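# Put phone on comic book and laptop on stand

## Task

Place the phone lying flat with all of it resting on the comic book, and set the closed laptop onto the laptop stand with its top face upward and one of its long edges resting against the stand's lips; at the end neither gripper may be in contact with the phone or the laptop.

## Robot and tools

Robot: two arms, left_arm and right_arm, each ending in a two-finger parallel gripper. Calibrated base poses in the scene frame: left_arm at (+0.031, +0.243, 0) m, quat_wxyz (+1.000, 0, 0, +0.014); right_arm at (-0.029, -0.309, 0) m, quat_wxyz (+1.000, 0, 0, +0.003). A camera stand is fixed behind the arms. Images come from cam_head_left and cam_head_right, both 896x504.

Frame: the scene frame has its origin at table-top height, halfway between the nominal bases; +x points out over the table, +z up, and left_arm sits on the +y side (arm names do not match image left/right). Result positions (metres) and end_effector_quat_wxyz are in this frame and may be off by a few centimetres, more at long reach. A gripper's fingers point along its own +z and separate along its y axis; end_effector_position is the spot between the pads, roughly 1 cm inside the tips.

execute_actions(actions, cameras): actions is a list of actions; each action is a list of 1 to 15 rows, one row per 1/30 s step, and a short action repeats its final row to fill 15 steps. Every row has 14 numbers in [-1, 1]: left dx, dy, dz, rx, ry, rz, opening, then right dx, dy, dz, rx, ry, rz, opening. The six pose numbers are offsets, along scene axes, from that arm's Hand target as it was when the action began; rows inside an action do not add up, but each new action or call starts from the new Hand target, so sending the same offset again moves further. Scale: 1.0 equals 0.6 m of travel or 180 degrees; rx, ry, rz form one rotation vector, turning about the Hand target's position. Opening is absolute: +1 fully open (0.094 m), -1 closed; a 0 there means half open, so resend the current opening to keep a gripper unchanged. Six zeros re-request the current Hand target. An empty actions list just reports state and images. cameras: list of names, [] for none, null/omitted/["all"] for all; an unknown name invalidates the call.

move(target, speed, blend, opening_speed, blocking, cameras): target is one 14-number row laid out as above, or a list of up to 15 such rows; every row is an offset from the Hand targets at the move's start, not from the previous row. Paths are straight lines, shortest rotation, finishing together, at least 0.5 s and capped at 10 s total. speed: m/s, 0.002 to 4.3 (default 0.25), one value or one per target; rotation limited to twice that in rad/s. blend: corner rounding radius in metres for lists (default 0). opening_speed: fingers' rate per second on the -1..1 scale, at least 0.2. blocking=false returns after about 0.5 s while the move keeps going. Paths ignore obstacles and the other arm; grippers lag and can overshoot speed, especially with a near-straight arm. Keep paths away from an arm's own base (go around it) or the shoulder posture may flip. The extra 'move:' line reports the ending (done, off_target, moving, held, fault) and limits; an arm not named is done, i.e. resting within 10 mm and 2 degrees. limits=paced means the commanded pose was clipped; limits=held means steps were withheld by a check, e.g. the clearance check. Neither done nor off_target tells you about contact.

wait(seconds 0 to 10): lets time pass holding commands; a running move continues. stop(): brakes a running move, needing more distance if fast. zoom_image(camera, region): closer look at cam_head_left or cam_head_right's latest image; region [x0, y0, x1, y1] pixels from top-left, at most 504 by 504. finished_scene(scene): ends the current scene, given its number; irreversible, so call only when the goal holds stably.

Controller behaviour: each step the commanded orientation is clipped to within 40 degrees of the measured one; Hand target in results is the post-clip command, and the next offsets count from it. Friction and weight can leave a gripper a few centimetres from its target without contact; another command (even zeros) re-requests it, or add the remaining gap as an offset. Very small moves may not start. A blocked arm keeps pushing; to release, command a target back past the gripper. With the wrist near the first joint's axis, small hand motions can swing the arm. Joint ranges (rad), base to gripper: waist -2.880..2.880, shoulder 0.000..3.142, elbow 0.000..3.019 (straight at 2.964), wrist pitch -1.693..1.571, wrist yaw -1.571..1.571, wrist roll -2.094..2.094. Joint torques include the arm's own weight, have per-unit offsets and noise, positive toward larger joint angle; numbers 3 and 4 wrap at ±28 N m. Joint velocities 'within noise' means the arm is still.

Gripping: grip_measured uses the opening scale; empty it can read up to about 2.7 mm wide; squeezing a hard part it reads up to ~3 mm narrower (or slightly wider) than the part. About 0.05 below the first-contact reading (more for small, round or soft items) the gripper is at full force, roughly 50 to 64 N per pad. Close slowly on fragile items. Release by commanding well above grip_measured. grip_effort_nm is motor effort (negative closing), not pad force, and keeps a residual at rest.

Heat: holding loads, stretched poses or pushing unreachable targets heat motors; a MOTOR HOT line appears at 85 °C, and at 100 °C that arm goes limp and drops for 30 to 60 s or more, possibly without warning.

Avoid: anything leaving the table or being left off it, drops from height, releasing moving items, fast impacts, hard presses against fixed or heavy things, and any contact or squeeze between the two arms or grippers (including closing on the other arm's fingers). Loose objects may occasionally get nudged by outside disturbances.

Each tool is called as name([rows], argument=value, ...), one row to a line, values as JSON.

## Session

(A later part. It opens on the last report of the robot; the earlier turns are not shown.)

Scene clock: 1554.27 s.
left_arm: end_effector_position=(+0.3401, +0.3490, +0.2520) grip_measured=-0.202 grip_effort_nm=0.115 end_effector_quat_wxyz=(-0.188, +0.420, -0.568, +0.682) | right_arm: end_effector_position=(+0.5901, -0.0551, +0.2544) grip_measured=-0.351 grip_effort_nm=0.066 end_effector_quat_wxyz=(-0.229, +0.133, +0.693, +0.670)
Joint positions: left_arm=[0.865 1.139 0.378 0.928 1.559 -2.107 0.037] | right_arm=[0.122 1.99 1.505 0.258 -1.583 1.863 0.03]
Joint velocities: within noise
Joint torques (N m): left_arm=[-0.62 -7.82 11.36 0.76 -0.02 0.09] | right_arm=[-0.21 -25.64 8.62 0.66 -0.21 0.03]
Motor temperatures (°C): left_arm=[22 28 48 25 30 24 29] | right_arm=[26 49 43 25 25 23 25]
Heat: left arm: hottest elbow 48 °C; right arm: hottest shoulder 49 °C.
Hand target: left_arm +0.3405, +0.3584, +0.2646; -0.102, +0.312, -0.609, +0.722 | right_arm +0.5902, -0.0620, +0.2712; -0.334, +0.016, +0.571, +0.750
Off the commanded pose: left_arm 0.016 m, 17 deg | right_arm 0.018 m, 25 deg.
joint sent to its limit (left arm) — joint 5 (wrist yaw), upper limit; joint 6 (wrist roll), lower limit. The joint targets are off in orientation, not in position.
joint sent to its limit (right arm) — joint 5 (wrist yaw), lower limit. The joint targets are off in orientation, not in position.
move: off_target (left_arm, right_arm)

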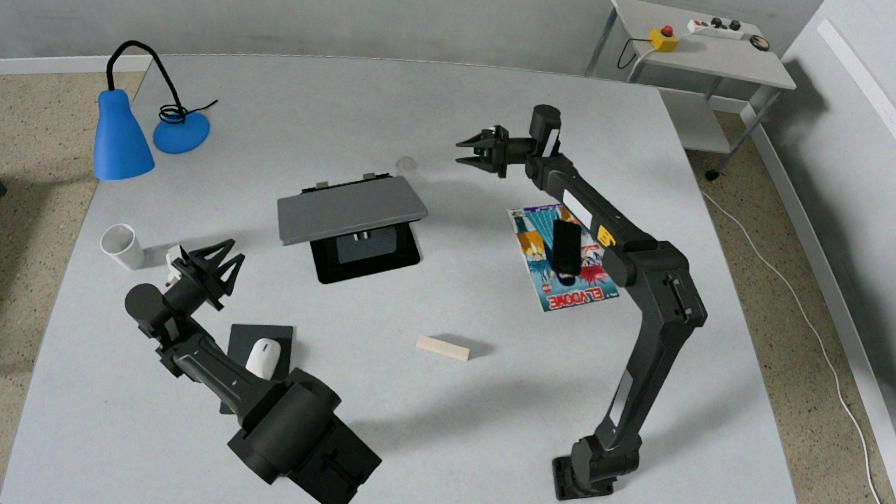

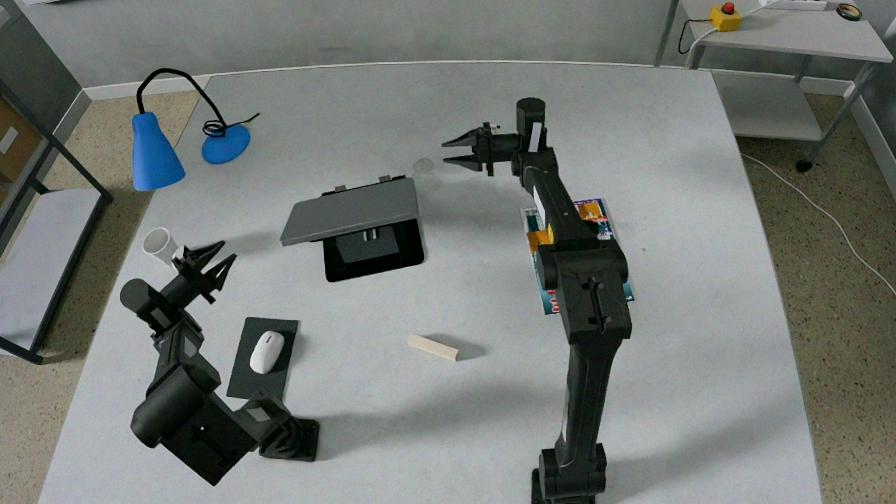

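move(target=[-0.03,-0.364,0.08,0.175,0.105,0.275,-1,0,0,0,0,0,0,-0.35], speed=0.3, cameras=["cam_head_left"])

Scene clock: 1564.00 s.
left_arm: end_effector_position=(+0.3166, +0.1493, +0.2713) grip_measured=-0.981 grip_effort_nm=-0.989 end_effector_quat_wxyz=(-0.370, +0.608, -0.615, +0.340) | right_arm: end_effector_position=(+0.5901, -0.0551, +0.2544) grip_measured=-0.351 grip_effort_nm=0.066 end_effector_quat_wxyz=(-0.229, +0.133, +0.693, +0.670)
Joint positions: left_arm=[-0.659 0.517 0.581 -0.692 -0.568 -1.896 0.001] | right_arm=[0.122 1.99 1.505 0.258 -1.583 1.863 0.03]
Joint velocities: within noise
Joint torques (N m): left_arm=[-2.43 -0.56 19.06 1.17 -0.4 -0.05] | right_arm=[-0.15 -25.7 8.68 0.66 -0.22 0.03]
Motor temperatures (°C): left_arm=[22 27 48 25 29 24 29] | right_arm=[26 49 43 25 25 23 25]
Heat: left arm: hottest elbow 48 °C; right arm: hottest shoulder 49 °C.
Hand target: left_arm +0.3225, +0.1400, +0.3124; -0.371, +0.605, -0.600, +0.369 | right_arm +0.5902, -0.0620, +0.2712; -0.334, +0.016, +0.571, +0.750
Off the commanded pose: left_arm 0.043 m, 4 deg | right_arm 0.018 m, 25 deg.
joint sent to its limit (right arm) — joint 5 (wrist yaw), lower limit. The joint targets are off in orientation, not in position.
move: off_target (left_arm, right_arm)
Images, in order (width x height): cam_head_left 896x504.

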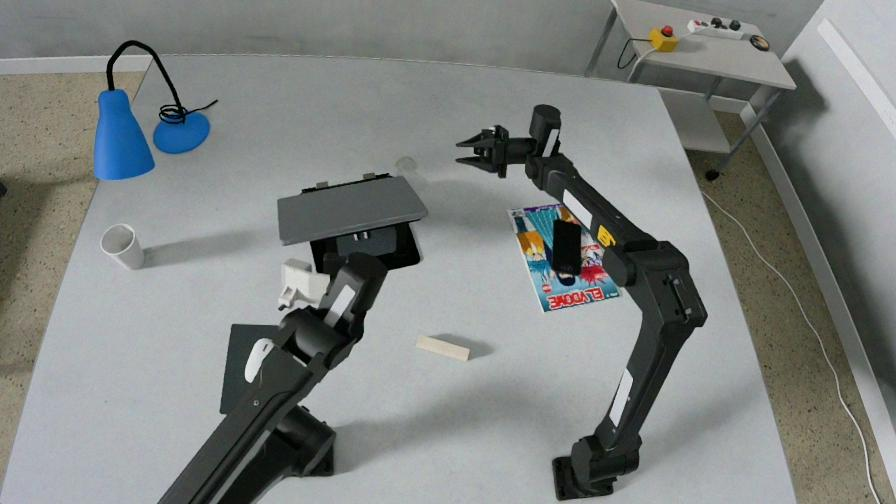

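move(target=[0.155,0,-0.245,0,0,0,-1,0,0,0,0,0,0,-0.35], speed=0.12)

zoom_image(camera="cam_head_left", region=[220, 150, 460, 285])

Scene clock: 1584.07 s.
left_arm: end_effector_position=(+0.4135, +0.1349, +0.1691) grip_measured=-0.981 grip_effort_nm=-0.989 end_effector_quat_wxyz=(-0.367, +0.604, -0.602, +0.371) | right_arm: end_effector_position=(+0.5901, -0.0551, +0.2544) grip_measured=-0.351 grip_effort_nm=0.066 end_effector_quat_wxyz=(-0.229, +0.133, +0.693, +0.670)
Joint positions: left_arm=[-0.467 0.954 0.422 0.019 -0.384 -1.786 0.001] | right_arm=[0.122 1.99 1.505 0.258 -1.583 1.863 0.03]
Joint velocities: within noise
Joint torques (N m): left_arm=[-0.15 -5.07 9.88 2.48 -0.09 0.16] | right_arm=[-0.15 -25.58 8.65 0.65 -0.21 0.03]
Motor temperatures (°C): left_arm=[22 27 48 25 29 24 30] | right_arm=[26 50 43 25 24 23 25]
Heat: left arm: hottest elbow 48 °C; right arm: hottest shoulder 50 °C.
Hand target: left_arm +0.4155, +0.1401, +0.1656; -0.371, +0.605, -0.600, +0.369 | right_arm +0.5902, -0.0620, +0.2712; -0.334, +0.016, +0.571, +0.750
Off the commanded pose: left_arm 0.007 m, 1 deg | right_arm 0.018 m, 25 deg.
joint sent to its limit (right arm) — joint 5 (wrist yaw), lower limit. The joint targets are off in orientation, not in position.
move: off_target (right_arm)

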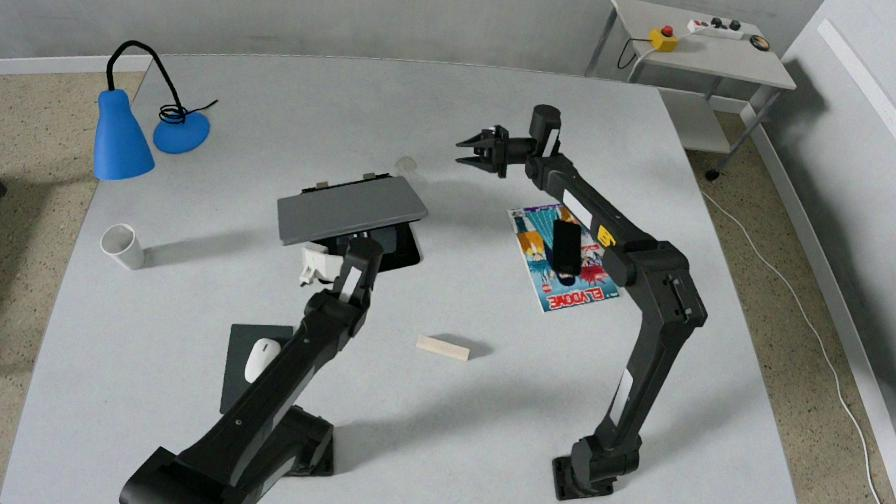

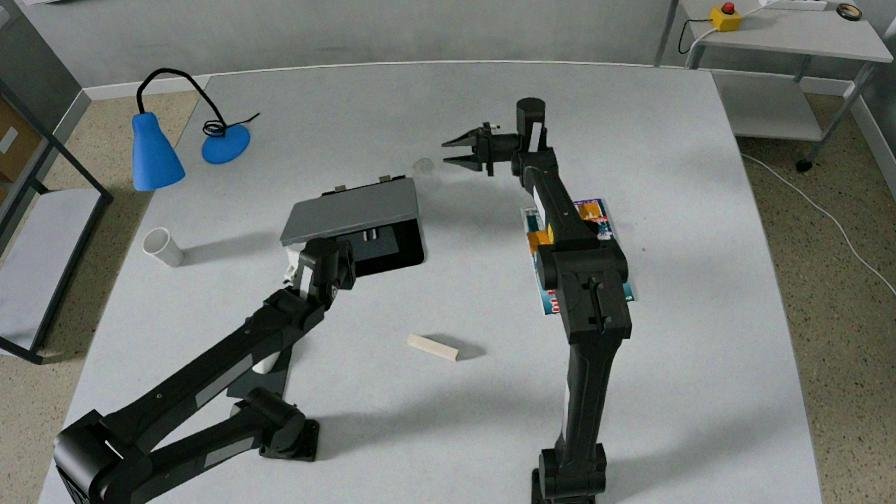

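Scaled by 2.100.

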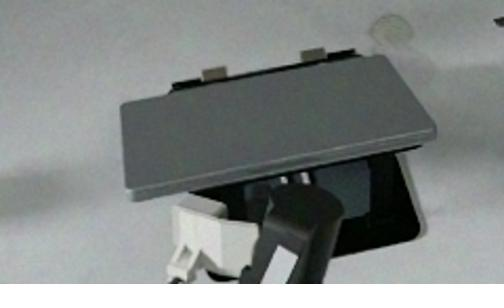

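move(target=[0.03,0.006,0.0,0,0,0,-1,0,0,0,0,0,0,-0.35], speed=0.06)

zoom_image(camera="cam_head_left", region=[220, 150, 460, 285])

zoom_image(camera="cam_head_right", region=[250, 150, 490, 285])

Scene clock: 1588.63 s.
left_arm: end_effector_position=(+0.4225, +0.1420, +0.1540) grip_measured=-0.981 grip_effort_nm=-0.989 end_effector_quat_wxyz=(-0.362, +0.607, -0.609, +0.360) | right_arm: end_effector_position=(+0.5901, -0.0551, +0.2544) grip_measured=-0.351 grip_effort_nm=0.056 end_effector_quat_wxyz=(-0.229, +0.133, +0.693, +0.670)
Joint positions: left_arm=[-0.427 1.011 0.422 0.054 -0.349 -1.765 0.001] | right_arm=[0.122 1.99 1.505 0.258 -1.583 1.863 0.03]
Joint velocities: within noise
Joint torques (N m): left_arm=[-0.26 -5.25 12.25 2.41 -0.07 0.17] | right_arm=[-0.15 -25.64 8.64 0.66 -0.21 0.04]
Motor temperatures (°C): left_arm=[22 27 49 25 29 24 30] | right_arm=[26 50 43 25 24 23 25]
Heat: left arm: hottest elbow 49 °C; right arm: hottest shoulder 50 °C.
Hand target: left_arm +0.4335, +0.1435, +0.1655; -0.371, +0.605, -0.600, +0.369 | right_arm +0.5902, -0.0620, +0.2712; -0.334, +0.016, +0.571, +0.750
Off the commanded pose: left_arm 0.016 m, 2 deg | right_arm 0.018 m, 25 deg.
joint sent to its limit (right arm) — joint 5 (wrist yaw), lower limit. The joint targets are off in orientation, not in position.
move: off_target (left_arm, right_arm)

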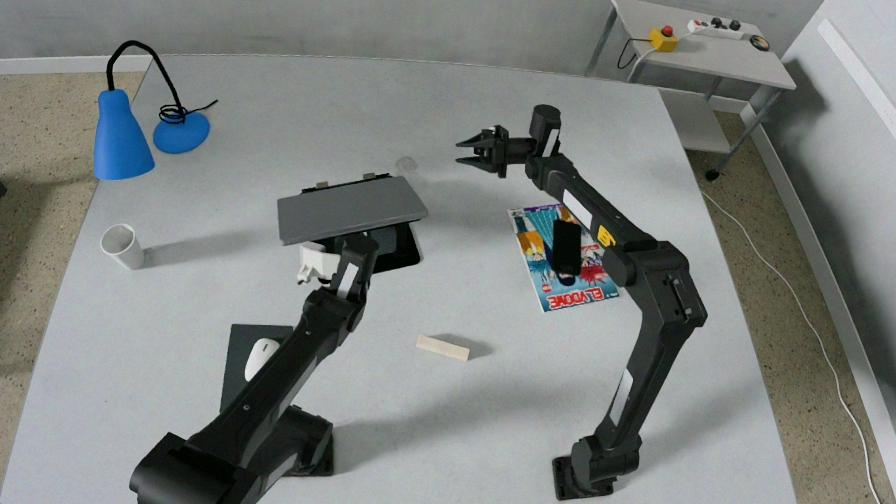

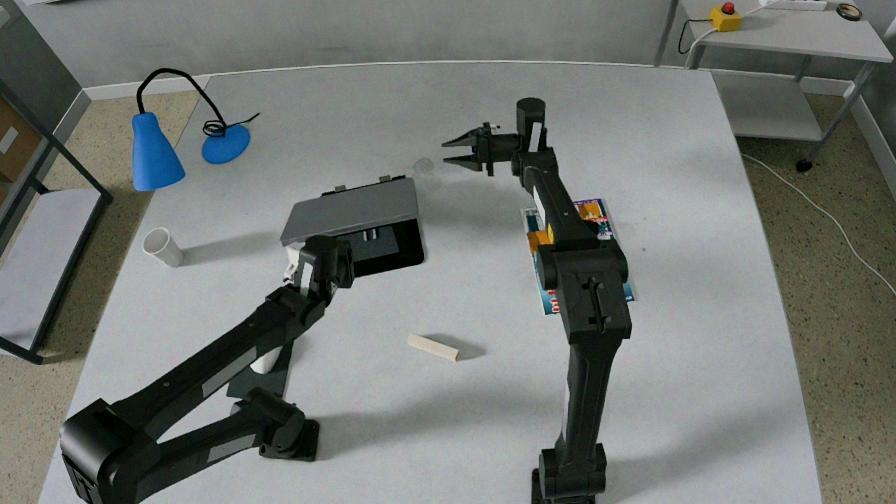

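Scaled by 2.100.

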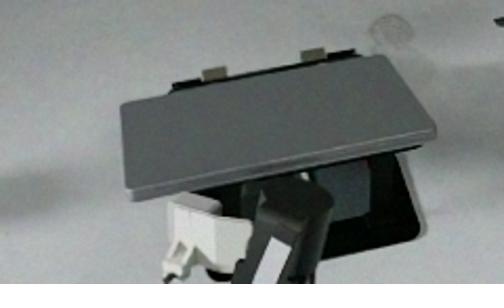

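Scaled by 2.100.

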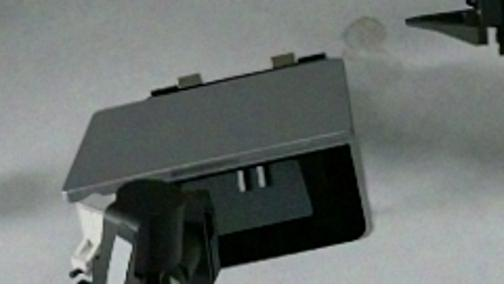

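move(target=[0.03,0.006,0.02,0,0,0,-1,0,0,0,0,0,0,-0.35], speed=0.06)

zoom_image(camera="cam_head_left", region=[220, 150, 460, 285])

zoom_image(camera="cam_head_right", region=[250, 150, 490, 285])

Scene clock: 1594.63 s.
left_arm: end_effector_position=(+0.4257, +0.1503, +0.1464) grip_measured=-0.981 grip_effort_nm=-0.994 end_effector_quat_wxyz=(-0.358, +0.610, -0.614, +0.350) | right_arm: end_effector_position=(+0.5901, -0.0551, +0.2544) grip_measured=-0.351 grip_effort_nm=0.066 end_effector_quat_wxyz=(-0.229, +0.133, +0.693, +0.670)
Joint positions: left_arm=[-0.392 1.029 0.422 0.054 -0.319 -1.748 0.001] | right_arm=[0.122 1.99 1.505 0.258 -1.583 1.863 0.03]
Joint velocities: within noise
Joint torques (N m): left_arm=[0.15 -5.07 16.75 1.69 -0.1 0.18] | right_arm=[-0.15 -25.64 8.62 0.68 -0.2 0.03]
Motor temperatures (°C): left_arm=[22 26 49 25 29 24 30] | right_arm=[26 50 43 25 24 23 25]
Heat: left arm: hottest elbow 49 °C; right arm: hottest shoulder 50 °C.
Hand target: left_arm +0.4515, +0.1472, +0.1775; -0.371, +0.605, -0.600, +0.369 | right_arm +0.5902, -0.0620, +0.2712; -0.334, +0.016, +0.571, +0.750
Off the commanded pose: left_arm 0.040 m, 3 deg | right_arm 0.018 m, 25 deg.
joint sent to its limit (right arm) — joint 5 (wrist yaw), lower limit. The joint targets are off in orientation, not in position.
move: off_target (left_arm, right_arm)

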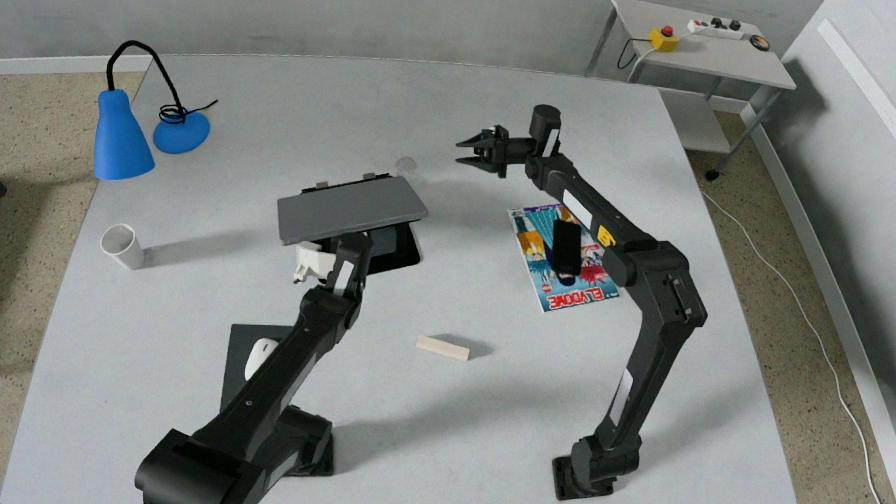

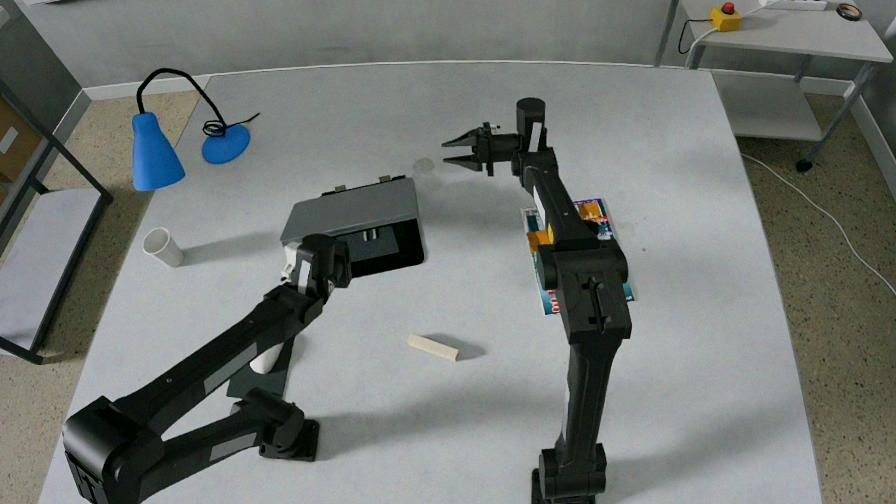

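Scaled by 2.100.

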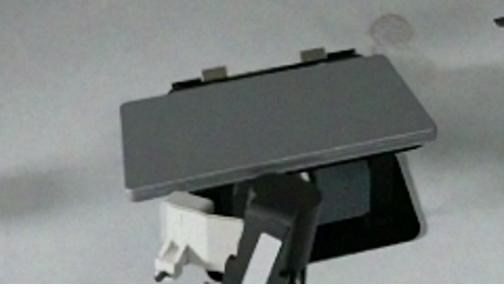

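Scaled by 2.100.

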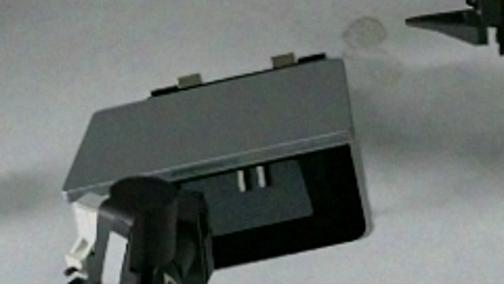

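move([
  [-0.14,-0.012,0.01,0,0,0,-1,0,0,0,0,0,0,-0.35],
  [-0.14,-0.012,0.21,0,0.24,0,-1,0,0,0,0,0,0,-0.35],
], speed=0.12, cameras=["cam_head_left"])

Scene clock: 1604.30 s.
left_arm: end_effector_position=(+0.3511, +0.1413, +0.2737) grip_measured=-0.981 grip_effort_nm=-0.989 end_effector_quat_wxyz=(-0.114, +0.694, -0.704, +0.097) | right_arm: end_effector_position=(+0.5901, -0.0551, +0.2544) grip_measured=-0.351 grip_effort_nm=0.061 end_effector_quat_wxyz=(-0.229, +0.133, +0.693, +0.670)
Joint positions: left_arm=[-0.4 1.037 1.089 -1.351 -0.128 -1.91 0.001] | right_arm=[0.122 1.99 1.505 0.258 -1.583 1.863 0.03]
Joint velocities: within noise
Joint torques (N m): left_arm=[-0.26 -6.65 17.87 0.4 -0.08 0] | right_arm=[-0.21 -25.64 8.64 0.68 -0.21 0.03]
Motor temperatures (°C): left_arm=[22 26 50 25 29 24 30] | right_arm=[26 50 43 25 24 23 25]
Heat: left arm: hottest elbow 50 °C; right arm: hottest shoulder 50 °C.
Hand target: left_arm +0.3675, +0.1400, +0.3037; -0.124, +0.699, -0.694, +0.121 | right_arm +0.5902, -0.0620, +0.2712; -0.334, +0.016, +0.571, +0.750
Off the commanded pose: left_arm 0.034 m, 3 deg | right_arm 0.018 m, 25 deg.
joint sent to its limit (right arm) — joint 5 (wrist yaw), lower limit. The joint targets are off in orientation, not in position.
move: off_target (left_arm, right_arm)
Images, in order (width x height): cam_head_left 896x504.

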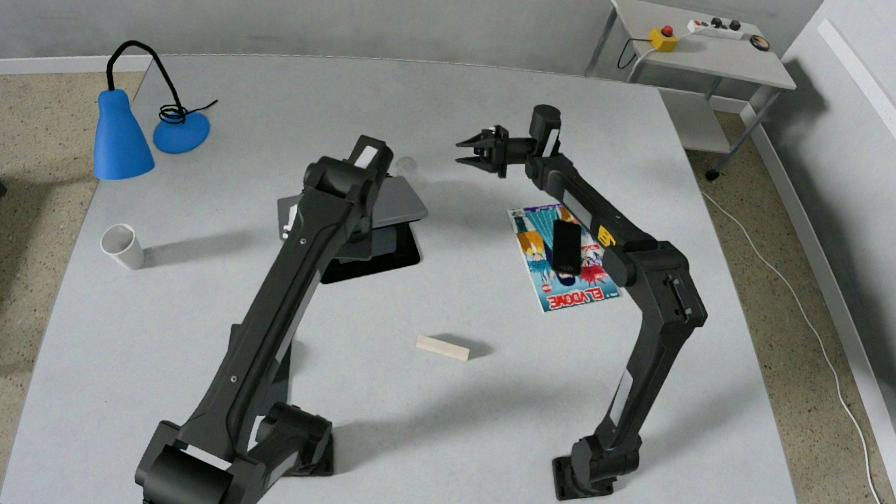

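move(target=[0.055,0,-0.28,0,0,0,-1,0,0,0,0,0,0,-0.35], speed=0.12)

move(target=[0.06,0.012,0,0,0,0,-1,0,0,0,0,0,0,-0.35], speed=0.05)

zoom_image(camera="cam_head_right", region=[250, 150, 490, 285])

zoom_image(camera="cam_head_left", region=[220, 150, 460, 285])

Scene clock: 1610.33 s.
left_arm: end_effector_position=(+0.3979, +0.1352, +0.1402) grip_measured=-0.981 grip_effort_nm=-0.989 end_effector_quat_wxyz=(-0.123, +0.696, -0.697, +0.120) | right_arm: end_effector_position=(+0.5901, -0.0551, +0.2544) grip_measured=-0.351 grip_effort_nm=0.061 end_effector_quat_wxyz=(-0.229, +0.133, +0.693, +0.670)
Joint positions: left_arm=[-0.365 1.192 0.835 -0.886 -0.116 -1.888 0.001] | right_arm=[0.122 1.99 1.505 0.258 -1.583 1.863 0.03]
Joint velocities: within noise
Joint torques (N m): left_arm=[-0.09 -8.76 9.65 1.25 -0.05 0.15] | right_arm=[-0.15 -25.64 8.64 0.65 -0.21 0.03]
Motor temperatures (°C): left_arm=[22 26 51 25 29 24 30] | right_arm=[26 50 43 25 24 23 25]
Heat: left arm: hottest elbow 51 °C; right arm: hottest shoulder 50 °C.
Hand target: left_arm +0.4005, +0.1399, +0.1356; -0.124, +0.698, -0.694, +0.120 | right_arm +0.5902, -0.0620, +0.2712; -0.334, +0.016, +0.571, +0.750
Off the commanded pose: left_arm 0.007 m, 0 deg | right_arm 0.018 m, 25 deg.
joint sent to its limit (right arm) — joint 5 (wrist yaw), lower limit. The joint targets are off in orientation, not in position.
move: off_target (right_arm)

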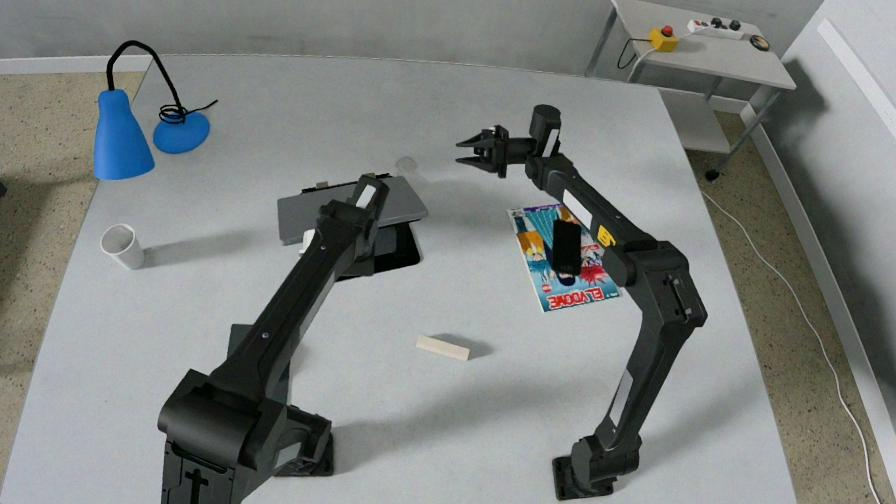

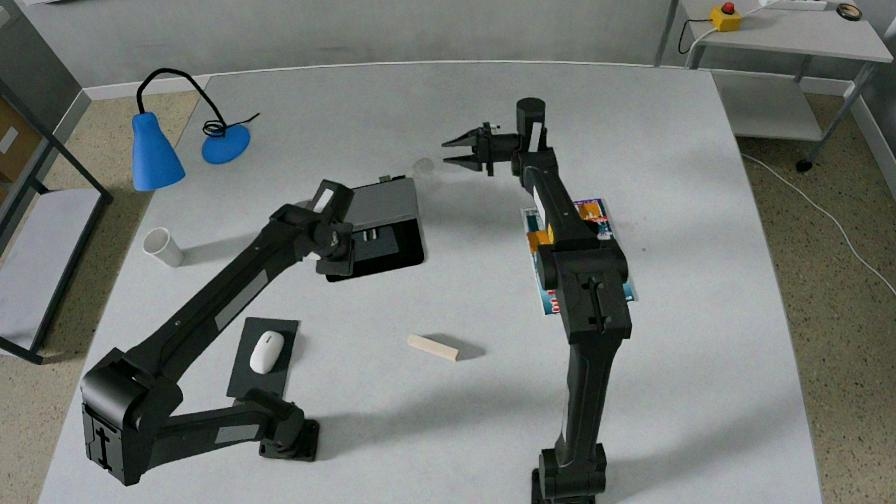

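Scene clock: 1611.67 s.
left_arm: end_effector_position=(+0.4062, +0.1505, +0.1120) grip_measured=-0.981 grip_effort_nm=-0.989 end_effector_quat_wxyz=(-0.108, +0.699, -0.701, +0.091) | right_arm: end_effector_position=(+0.5901, -0.0551, +0.2544) grip_measured=-0.351 grip_effort_nm=0.061 end_effector_quat_wxyz=(-0.229, +0.133, +0.693, +0.670)
Joint positions: left_arm=[-0.314 1.273 0.835 -0.868 -0.101 -1.84 0.001] | right_arm=[0.122 1.99 1.505 0.258 -1.583 1.863 0.03]
Joint velocities: within noise
Joint torques (N m): left_arm=[-0.32 -10.11 15.71 1.13 -0.01 0.12] | right_arm=[-0.15 -25.64 8.62 0.65 -0.21 0.03]
Motor temperatures (°C): left_arm=[22 26 51 25 28 24 30] | right_arm=[26 50 43 25 24 23 25]
Heat: left arm: hottest elbow 51 °C; right arm: hottest shoulder 50 °C.
Hand target: left_arm +0.4365, +0.1472, +0.1356; -0.124, +0.699, -0.694, +0.120 | right_arm +0.5902, -0.0620, +0.2712; -0.334, +0.016, +0.571, +0.750
Off the commanded pose: left_arm 0.039 m, 4 deg | right_arm 0.018 m, 25 deg.
joint sent to its limit (right arm) — joint 5 (wrist yaw), lower limit. The joint targets are off in orientation, not in position.
move: off_target (left_arm, right_arm)

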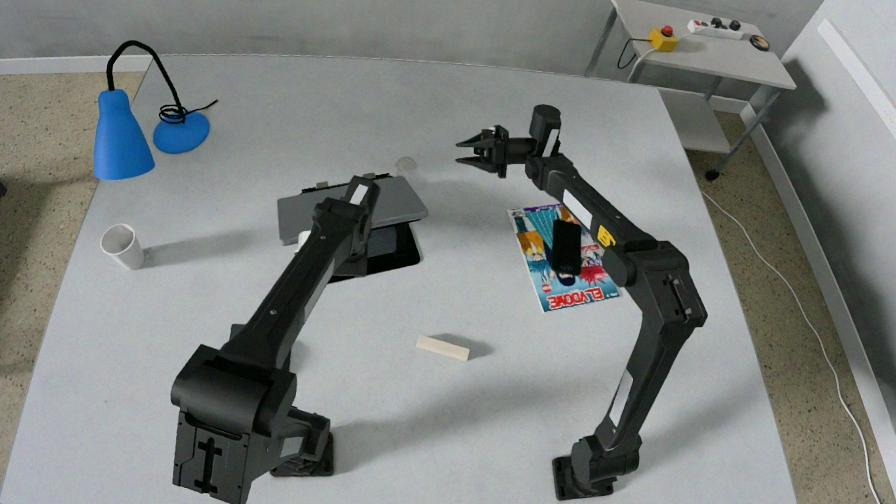

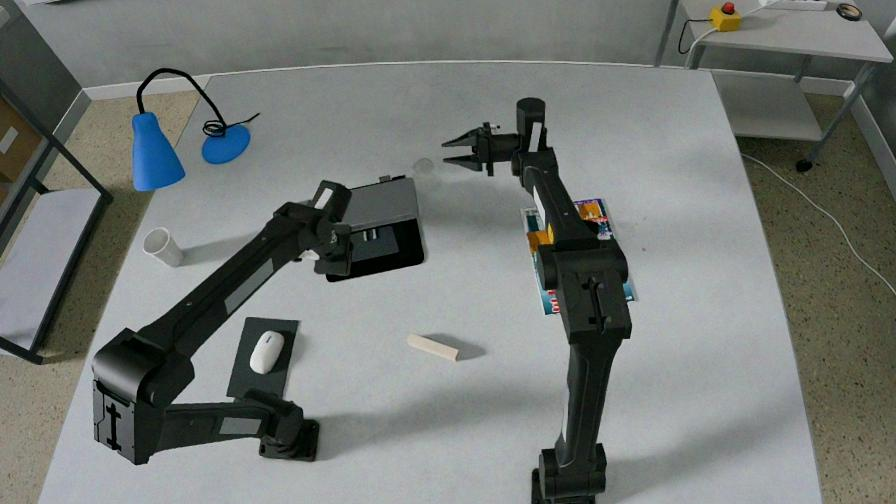

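Scaled by 2.100.

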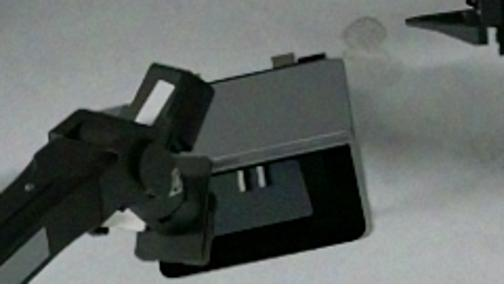

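Scaled by 2.100.

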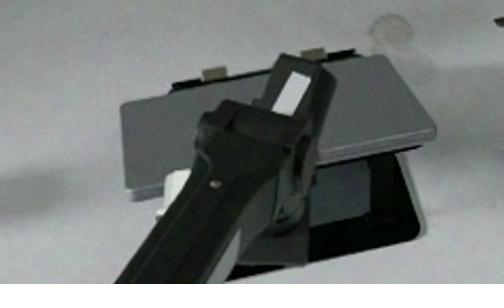

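move(target=[0.04,-0.005,0.03,0,0,0,-1,0,0,0,0,0,0,-0.35], speed=0.05)

zoom_image(camera="cam_head_right", region=[250, 150, 490, 285])

zoom_image(camera="cam_head_left", region=[220, 150, 460, 285])

Scene clock: 1615.43 s.
left_arm: end_effector_position=(+0.4348, +0.1453, +0.1294) grip_measured=-0.981 grip_effort_nm=-0.999 end_effector_quat_wxyz=(-0.113, +0.698, -0.700, +0.101) | right_arm: end_effector_position=(+0.5901, -0.0551, +0.2544) grip_measured=-0.351 grip_effort_nm=0.061 end_effector_quat_wxyz=(-0.229, +0.133, +0.693, +0.670)
Joint positions: left_arm=[-0.305 1.318 0.921 -0.885 -0.097 -1.831 0.001] | right_arm=[0.122 1.99 1.505 0.258 -1.583 1.863 0.03]
Joint velocities: within noise
Joint torques (N m): left_arm=[0.44 -10.64 16.64 0.68 -0.08 0.12] | right_arm=[-0.26 -25.7 8.65 0.64 -0.21 0.03]
Motor temperatures (°C): left_arm=[22 26 51 24 28 24 30] | right_arm=[26 50 43 25 24 23 25]
Heat: left arm: hottest elbow 51 °C; right arm: hottest shoulder 50 °C.
Hand target: left_arm +0.4605, +0.1442, +0.1536; -0.124, +0.699, -0.694, +0.121 | right_arm +0.5902, -0.0620, +0.2712; -0.334, +0.016, +0.571, +0.750
Off the commanded pose: left_arm 0.035 m, 3 deg | right_arm 0.018 m, 25 deg.
joint sent to its limit (right arm) — joint 5 (wrist yaw), lower limit. The joint targets are off in orientation, not in position.
move: off_target (left_arm, right_arm)

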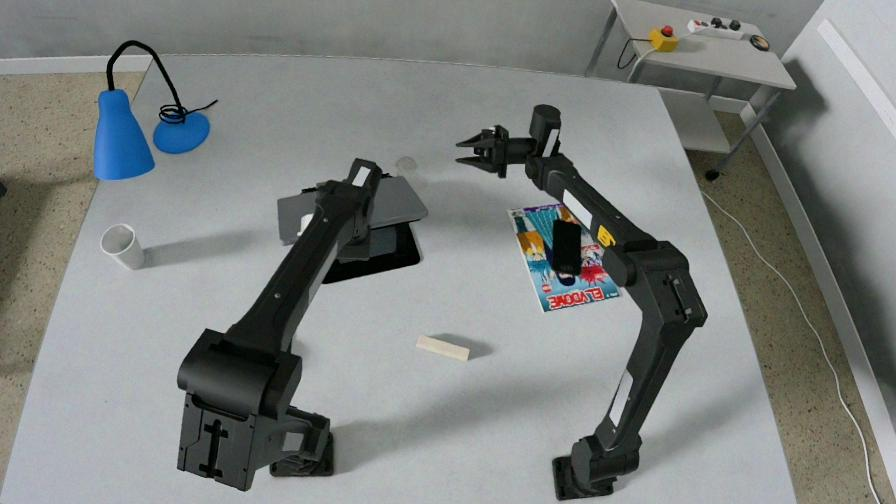

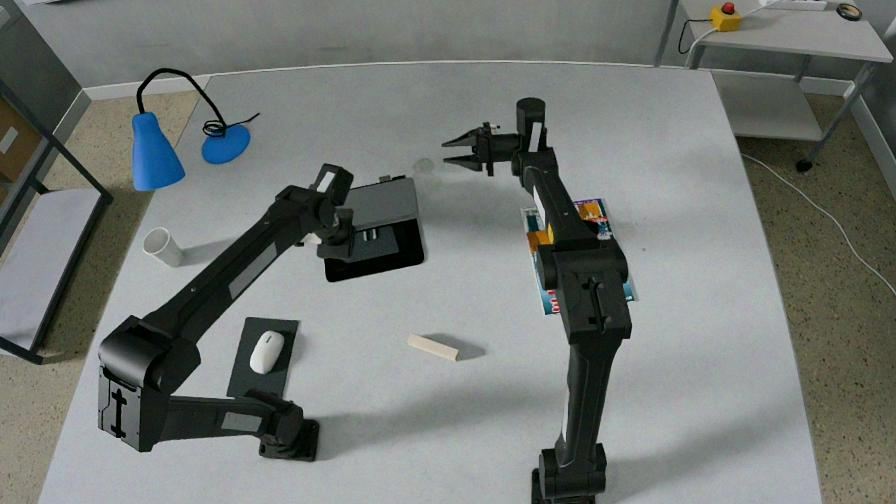

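Scaled by 2.100.

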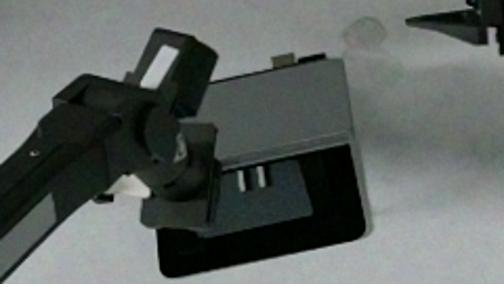

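Scaled by 2.100.

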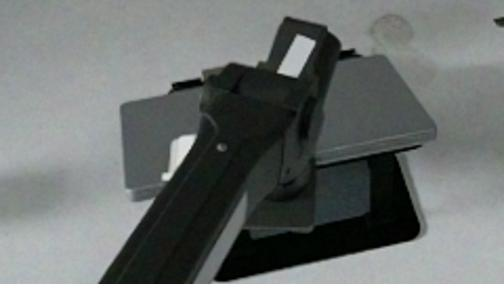

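move(target=[0.03,0.003,0.005,0,0,0,-1,0,0,0,0,0,0,-0.35], speed=0.05, cameras=["cam_head_left"])

zoom_image(camera="cam_head_left", region=[220, 150, 460, 285])

Scene clock: 1619.30 s.
left_arm: end_effector_position=(+0.4416, +0.1455, +0.1286) grip_measured=-0.981 grip_effort_nm=-0.989 end_effector_quat_wxyz=(-0.104, +0.698, -0.702, +0.092) | right_arm: end_effector_position=(+0.5901, -0.0551, +0.2544) grip_measured=-0.351 grip_effort_nm=0.061 end_effector_quat_wxyz=(-0.229, +0.133, +0.693, +0.670)
Joint positions: left_arm=[-0.296 1.349 0.952 -0.909 -0.088 -1.82 0.001] | right_arm=[0.122 1.99 1.505 0.258 -1.583 1.863 0.03]
Joint velocities: within noise
Joint torques (N m): left_arm=[-0.03 -9.64 17.92 1.03 -0.2 0.17] | right_arm=[-0.15 -25.7 8.64 0.65 -0.21 0.03]
Motor temperatures (°C): left_arm=[22 26 52 24 28 24 30] | right_arm=[26 50 43 25 24 23 25]
Heat: left arm: hottest elbow 52 °C; right arm: hottest shoulder 50 °C.
Hand target: left_arm +0.4785, +0.1461, +0.1565; -0.124, +0.699, -0.694, +0.120 | right_arm +0.5902, -0.0620, +0.2712; -0.334, +0.016, +0.571, +0.750
Off the commanded pose: left_arm 0.046 m, 4 deg | right_arm 0.018 m, 25 deg.
joint sent to its limit (right arm) — joint 5 (wrist yaw), lower limit. The joint targets are off in orientation, not in position.
move: off_target (left_arm, right_arm)
Images, in order (width x height): cam_head_left 896x504.

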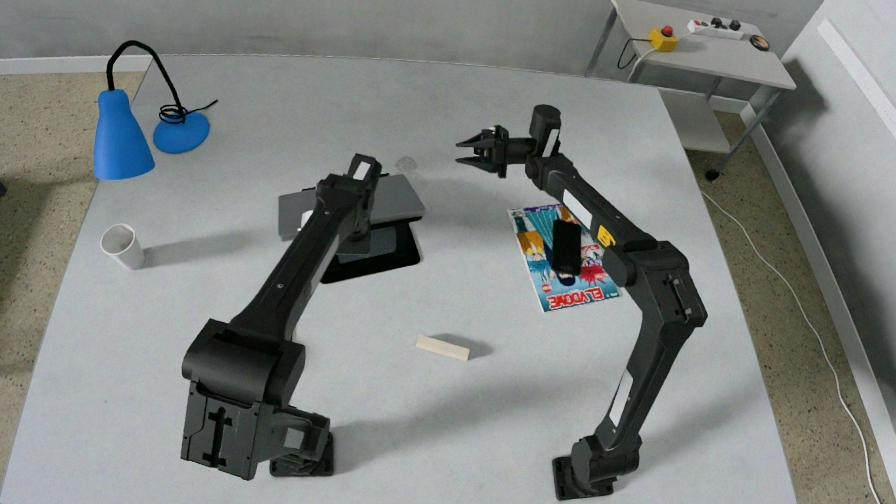

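Scaled by 2.100.

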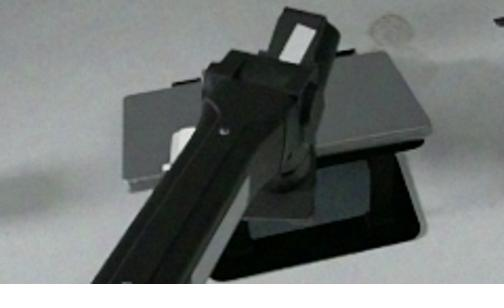

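move(target=[0.012,0.002,0.002,0,0,0,-1,0,0,0,0,0,0,-0.35], speed=0.05)

zoom_image(camera="cam_head_left", region=[260, 150, 440, 251])

zoom_image(camera="cam_head_right", region=[260, 150, 440, 251])

Scene clock: 1622.27 s.
left_arm: end_effector_position=(+0.4421, +0.1456, +0.1286) grip_measured=-0.981 grip_effort_nm=-0.984 end_effector_quat_wxyz=(-0.100, +0.698, -0.704, +0.088) | right_arm: end_effector_position=(+0.5901, -0.0551, +0.2544) grip_measured=-0.351 grip_effort_nm=0.061 end_effector_quat_wxyz=(-0.229, +0.133, +0.693, +0.670)
Joint positions: left_arm=[-0.294 1.358 0.963 -0.923 -0.084 -1.817 0.001] | right_arm=[0.122 1.99 1.505 0.258 -1.583 1.863 0.03]
Joint velocities: within noise
Joint torques (N m): left_arm=[0.21 -9.7 18.36 1.39 -0.28 0.16] | right_arm=[-0.09 -25.58 8.64 0.68 -0.2 0.03]
Motor temperatures (°C): left_arm=[22 26 52 24 28 24 30] | right_arm=[26 50 43 25 24 23 25]
Heat: left arm: hottest elbow 52 °C; right arm: hottest shoulder 50 °C.
Hand target: left_arm +0.4856, +0.1473, +0.1578; -0.124, +0.699, -0.694, +0.120 | right_arm +0.5902, -0.0620, +0.2712; -0.334, +0.016, +0.571, +0.750
Off the commanded pose: left_arm 0.052 m, 5 deg | right_arm 0.018 m, 25 deg.
joint sent to its limit (right arm) — joint 5 (wrist yaw), lower limit. The joint targets are off in orientation, not in position.
move: off_target (left_arm, right_arm)

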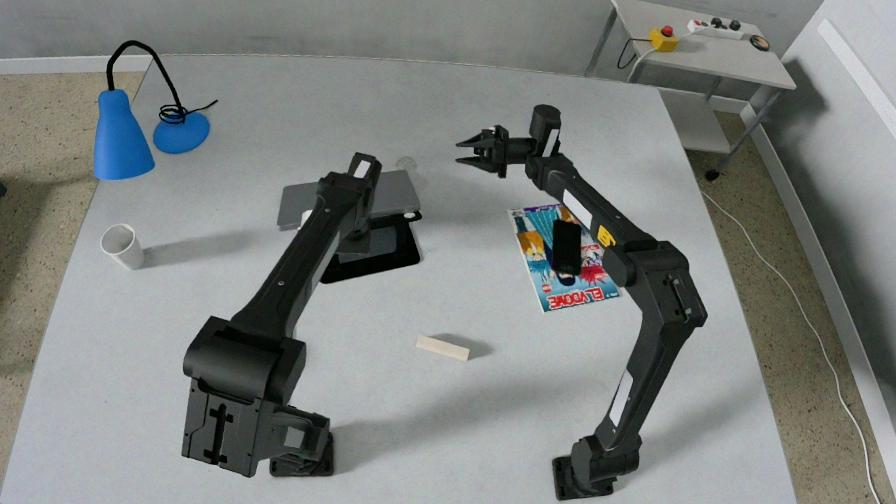

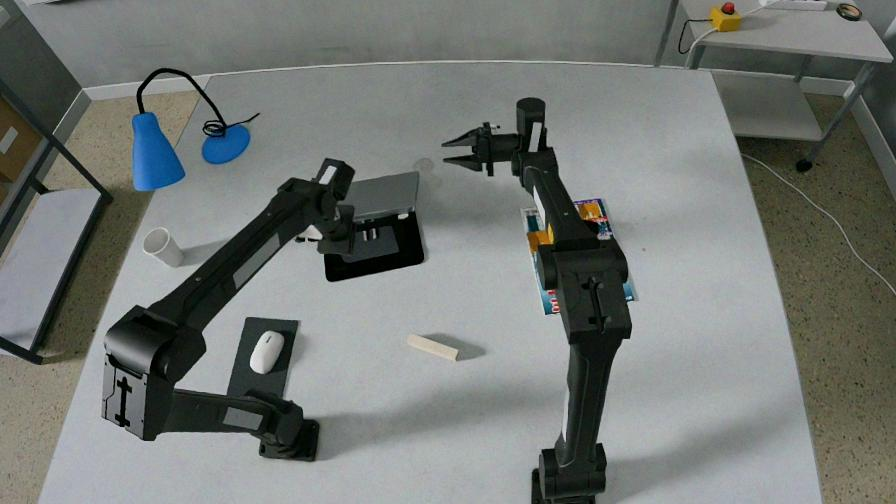

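Scaled by 2.800.

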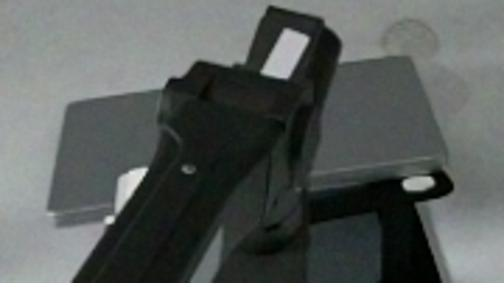

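Scaled by 2.800.

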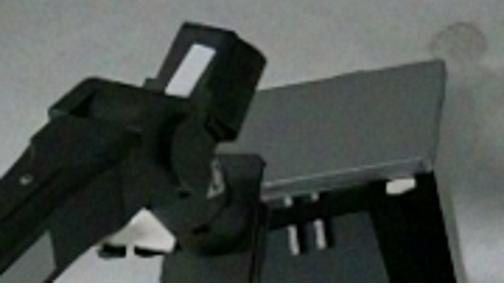

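move([
  [-0.16,-0.015,-0.03,0,0,0,-1,0,0,0,0,0,0,-0.35],
  [-0.2,0.2,0.2,0,0,0,-1,0,0,0,0,0,0,-0.35],
], speed=0.15)

zoom_image(camera="cam_head_left", region=[260, 150, 440, 251])

zoom_image(camera="cam_head_right", region=[260, 150, 440, 251])

Scene clock: 1629.03 s.
left_arm: end_effector_position=(+0.3506, +0.2614, +0.2427) grip_measured=-0.981 grip_effort_nm=-0.984 end_effector_quat_wxyz=(-0.098, +0.701, -0.700, +0.098) | right_arm: end_effector_position=(+0.5901, -0.0551, +0.2544) grip_measured=-0.351 grip_effort_nm=0.066 end_effector_quat_wxyz=(-0.229, +0.133, +0.693, +0.670)
Joint positions: left_arm=[0.042 0.989 0.981 -1.284 0.019 -1.504 0.001] | right_arm=[0.122 1.99 1.505 0.258 -1.583 1.863 0.03]
Joint velocities: within noise
Joint torques (N m): left_arm=[-0.5 -6.59 17.84 0.43 0.03 0.11] | right_arm=[-0.15 -25.64 8.65 0.65 -0.21 0.03]
Motor temperatures (°C): left_arm=[22 26 52 24 28 24 30] | right_arm=[26 50 43 25 24 23 25]
Heat: left arm: hottest elbow 52 °C; right arm: hottest shoulder 50 °C.
Hand target: left_arm +0.3657, +0.2671, +0.2777; -0.124, +0.698, -0.695, +0.120 | right_arm +0.5902, -0.0620, +0.2712; -0.334, +0.016, +0.571, +0.750
Off the commanded pose: left_arm 0.039 m, 4 deg | right_arm 0.018 m, 25 deg.
joint sent to its limit (right arm) — joint 5 (wrist yaw), lower limit. The joint targets are off in orientation, not in position.
move: off_target (left_arm, right_arm)

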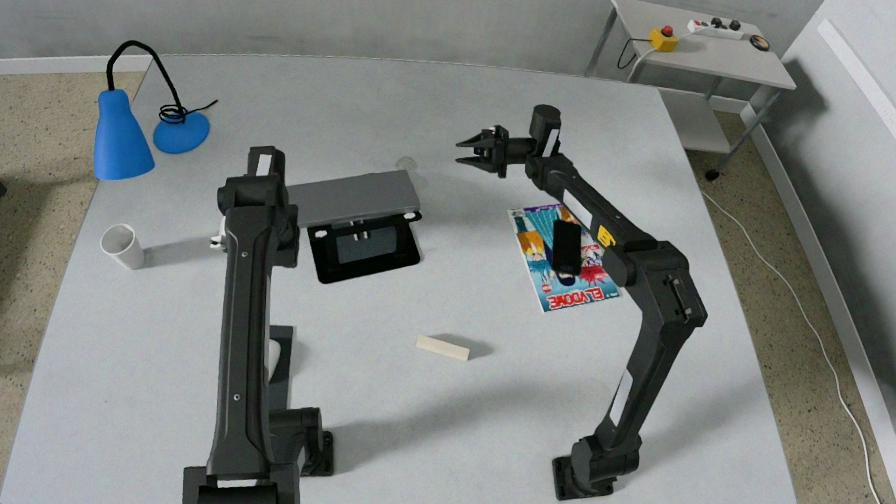

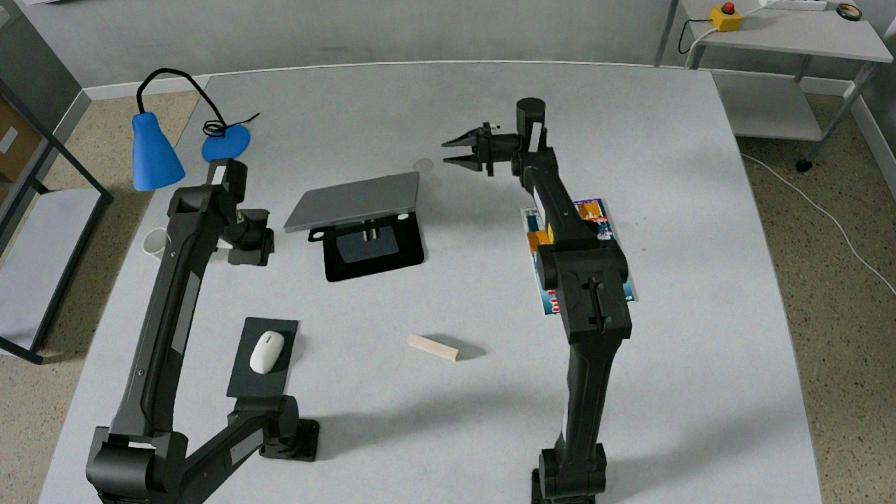

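Scaled by 2.800.

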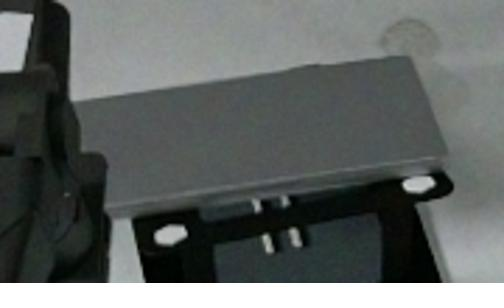

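Scaled by 2.800.

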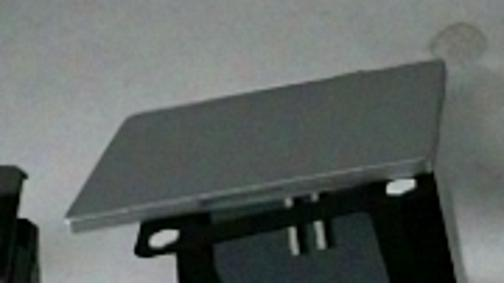

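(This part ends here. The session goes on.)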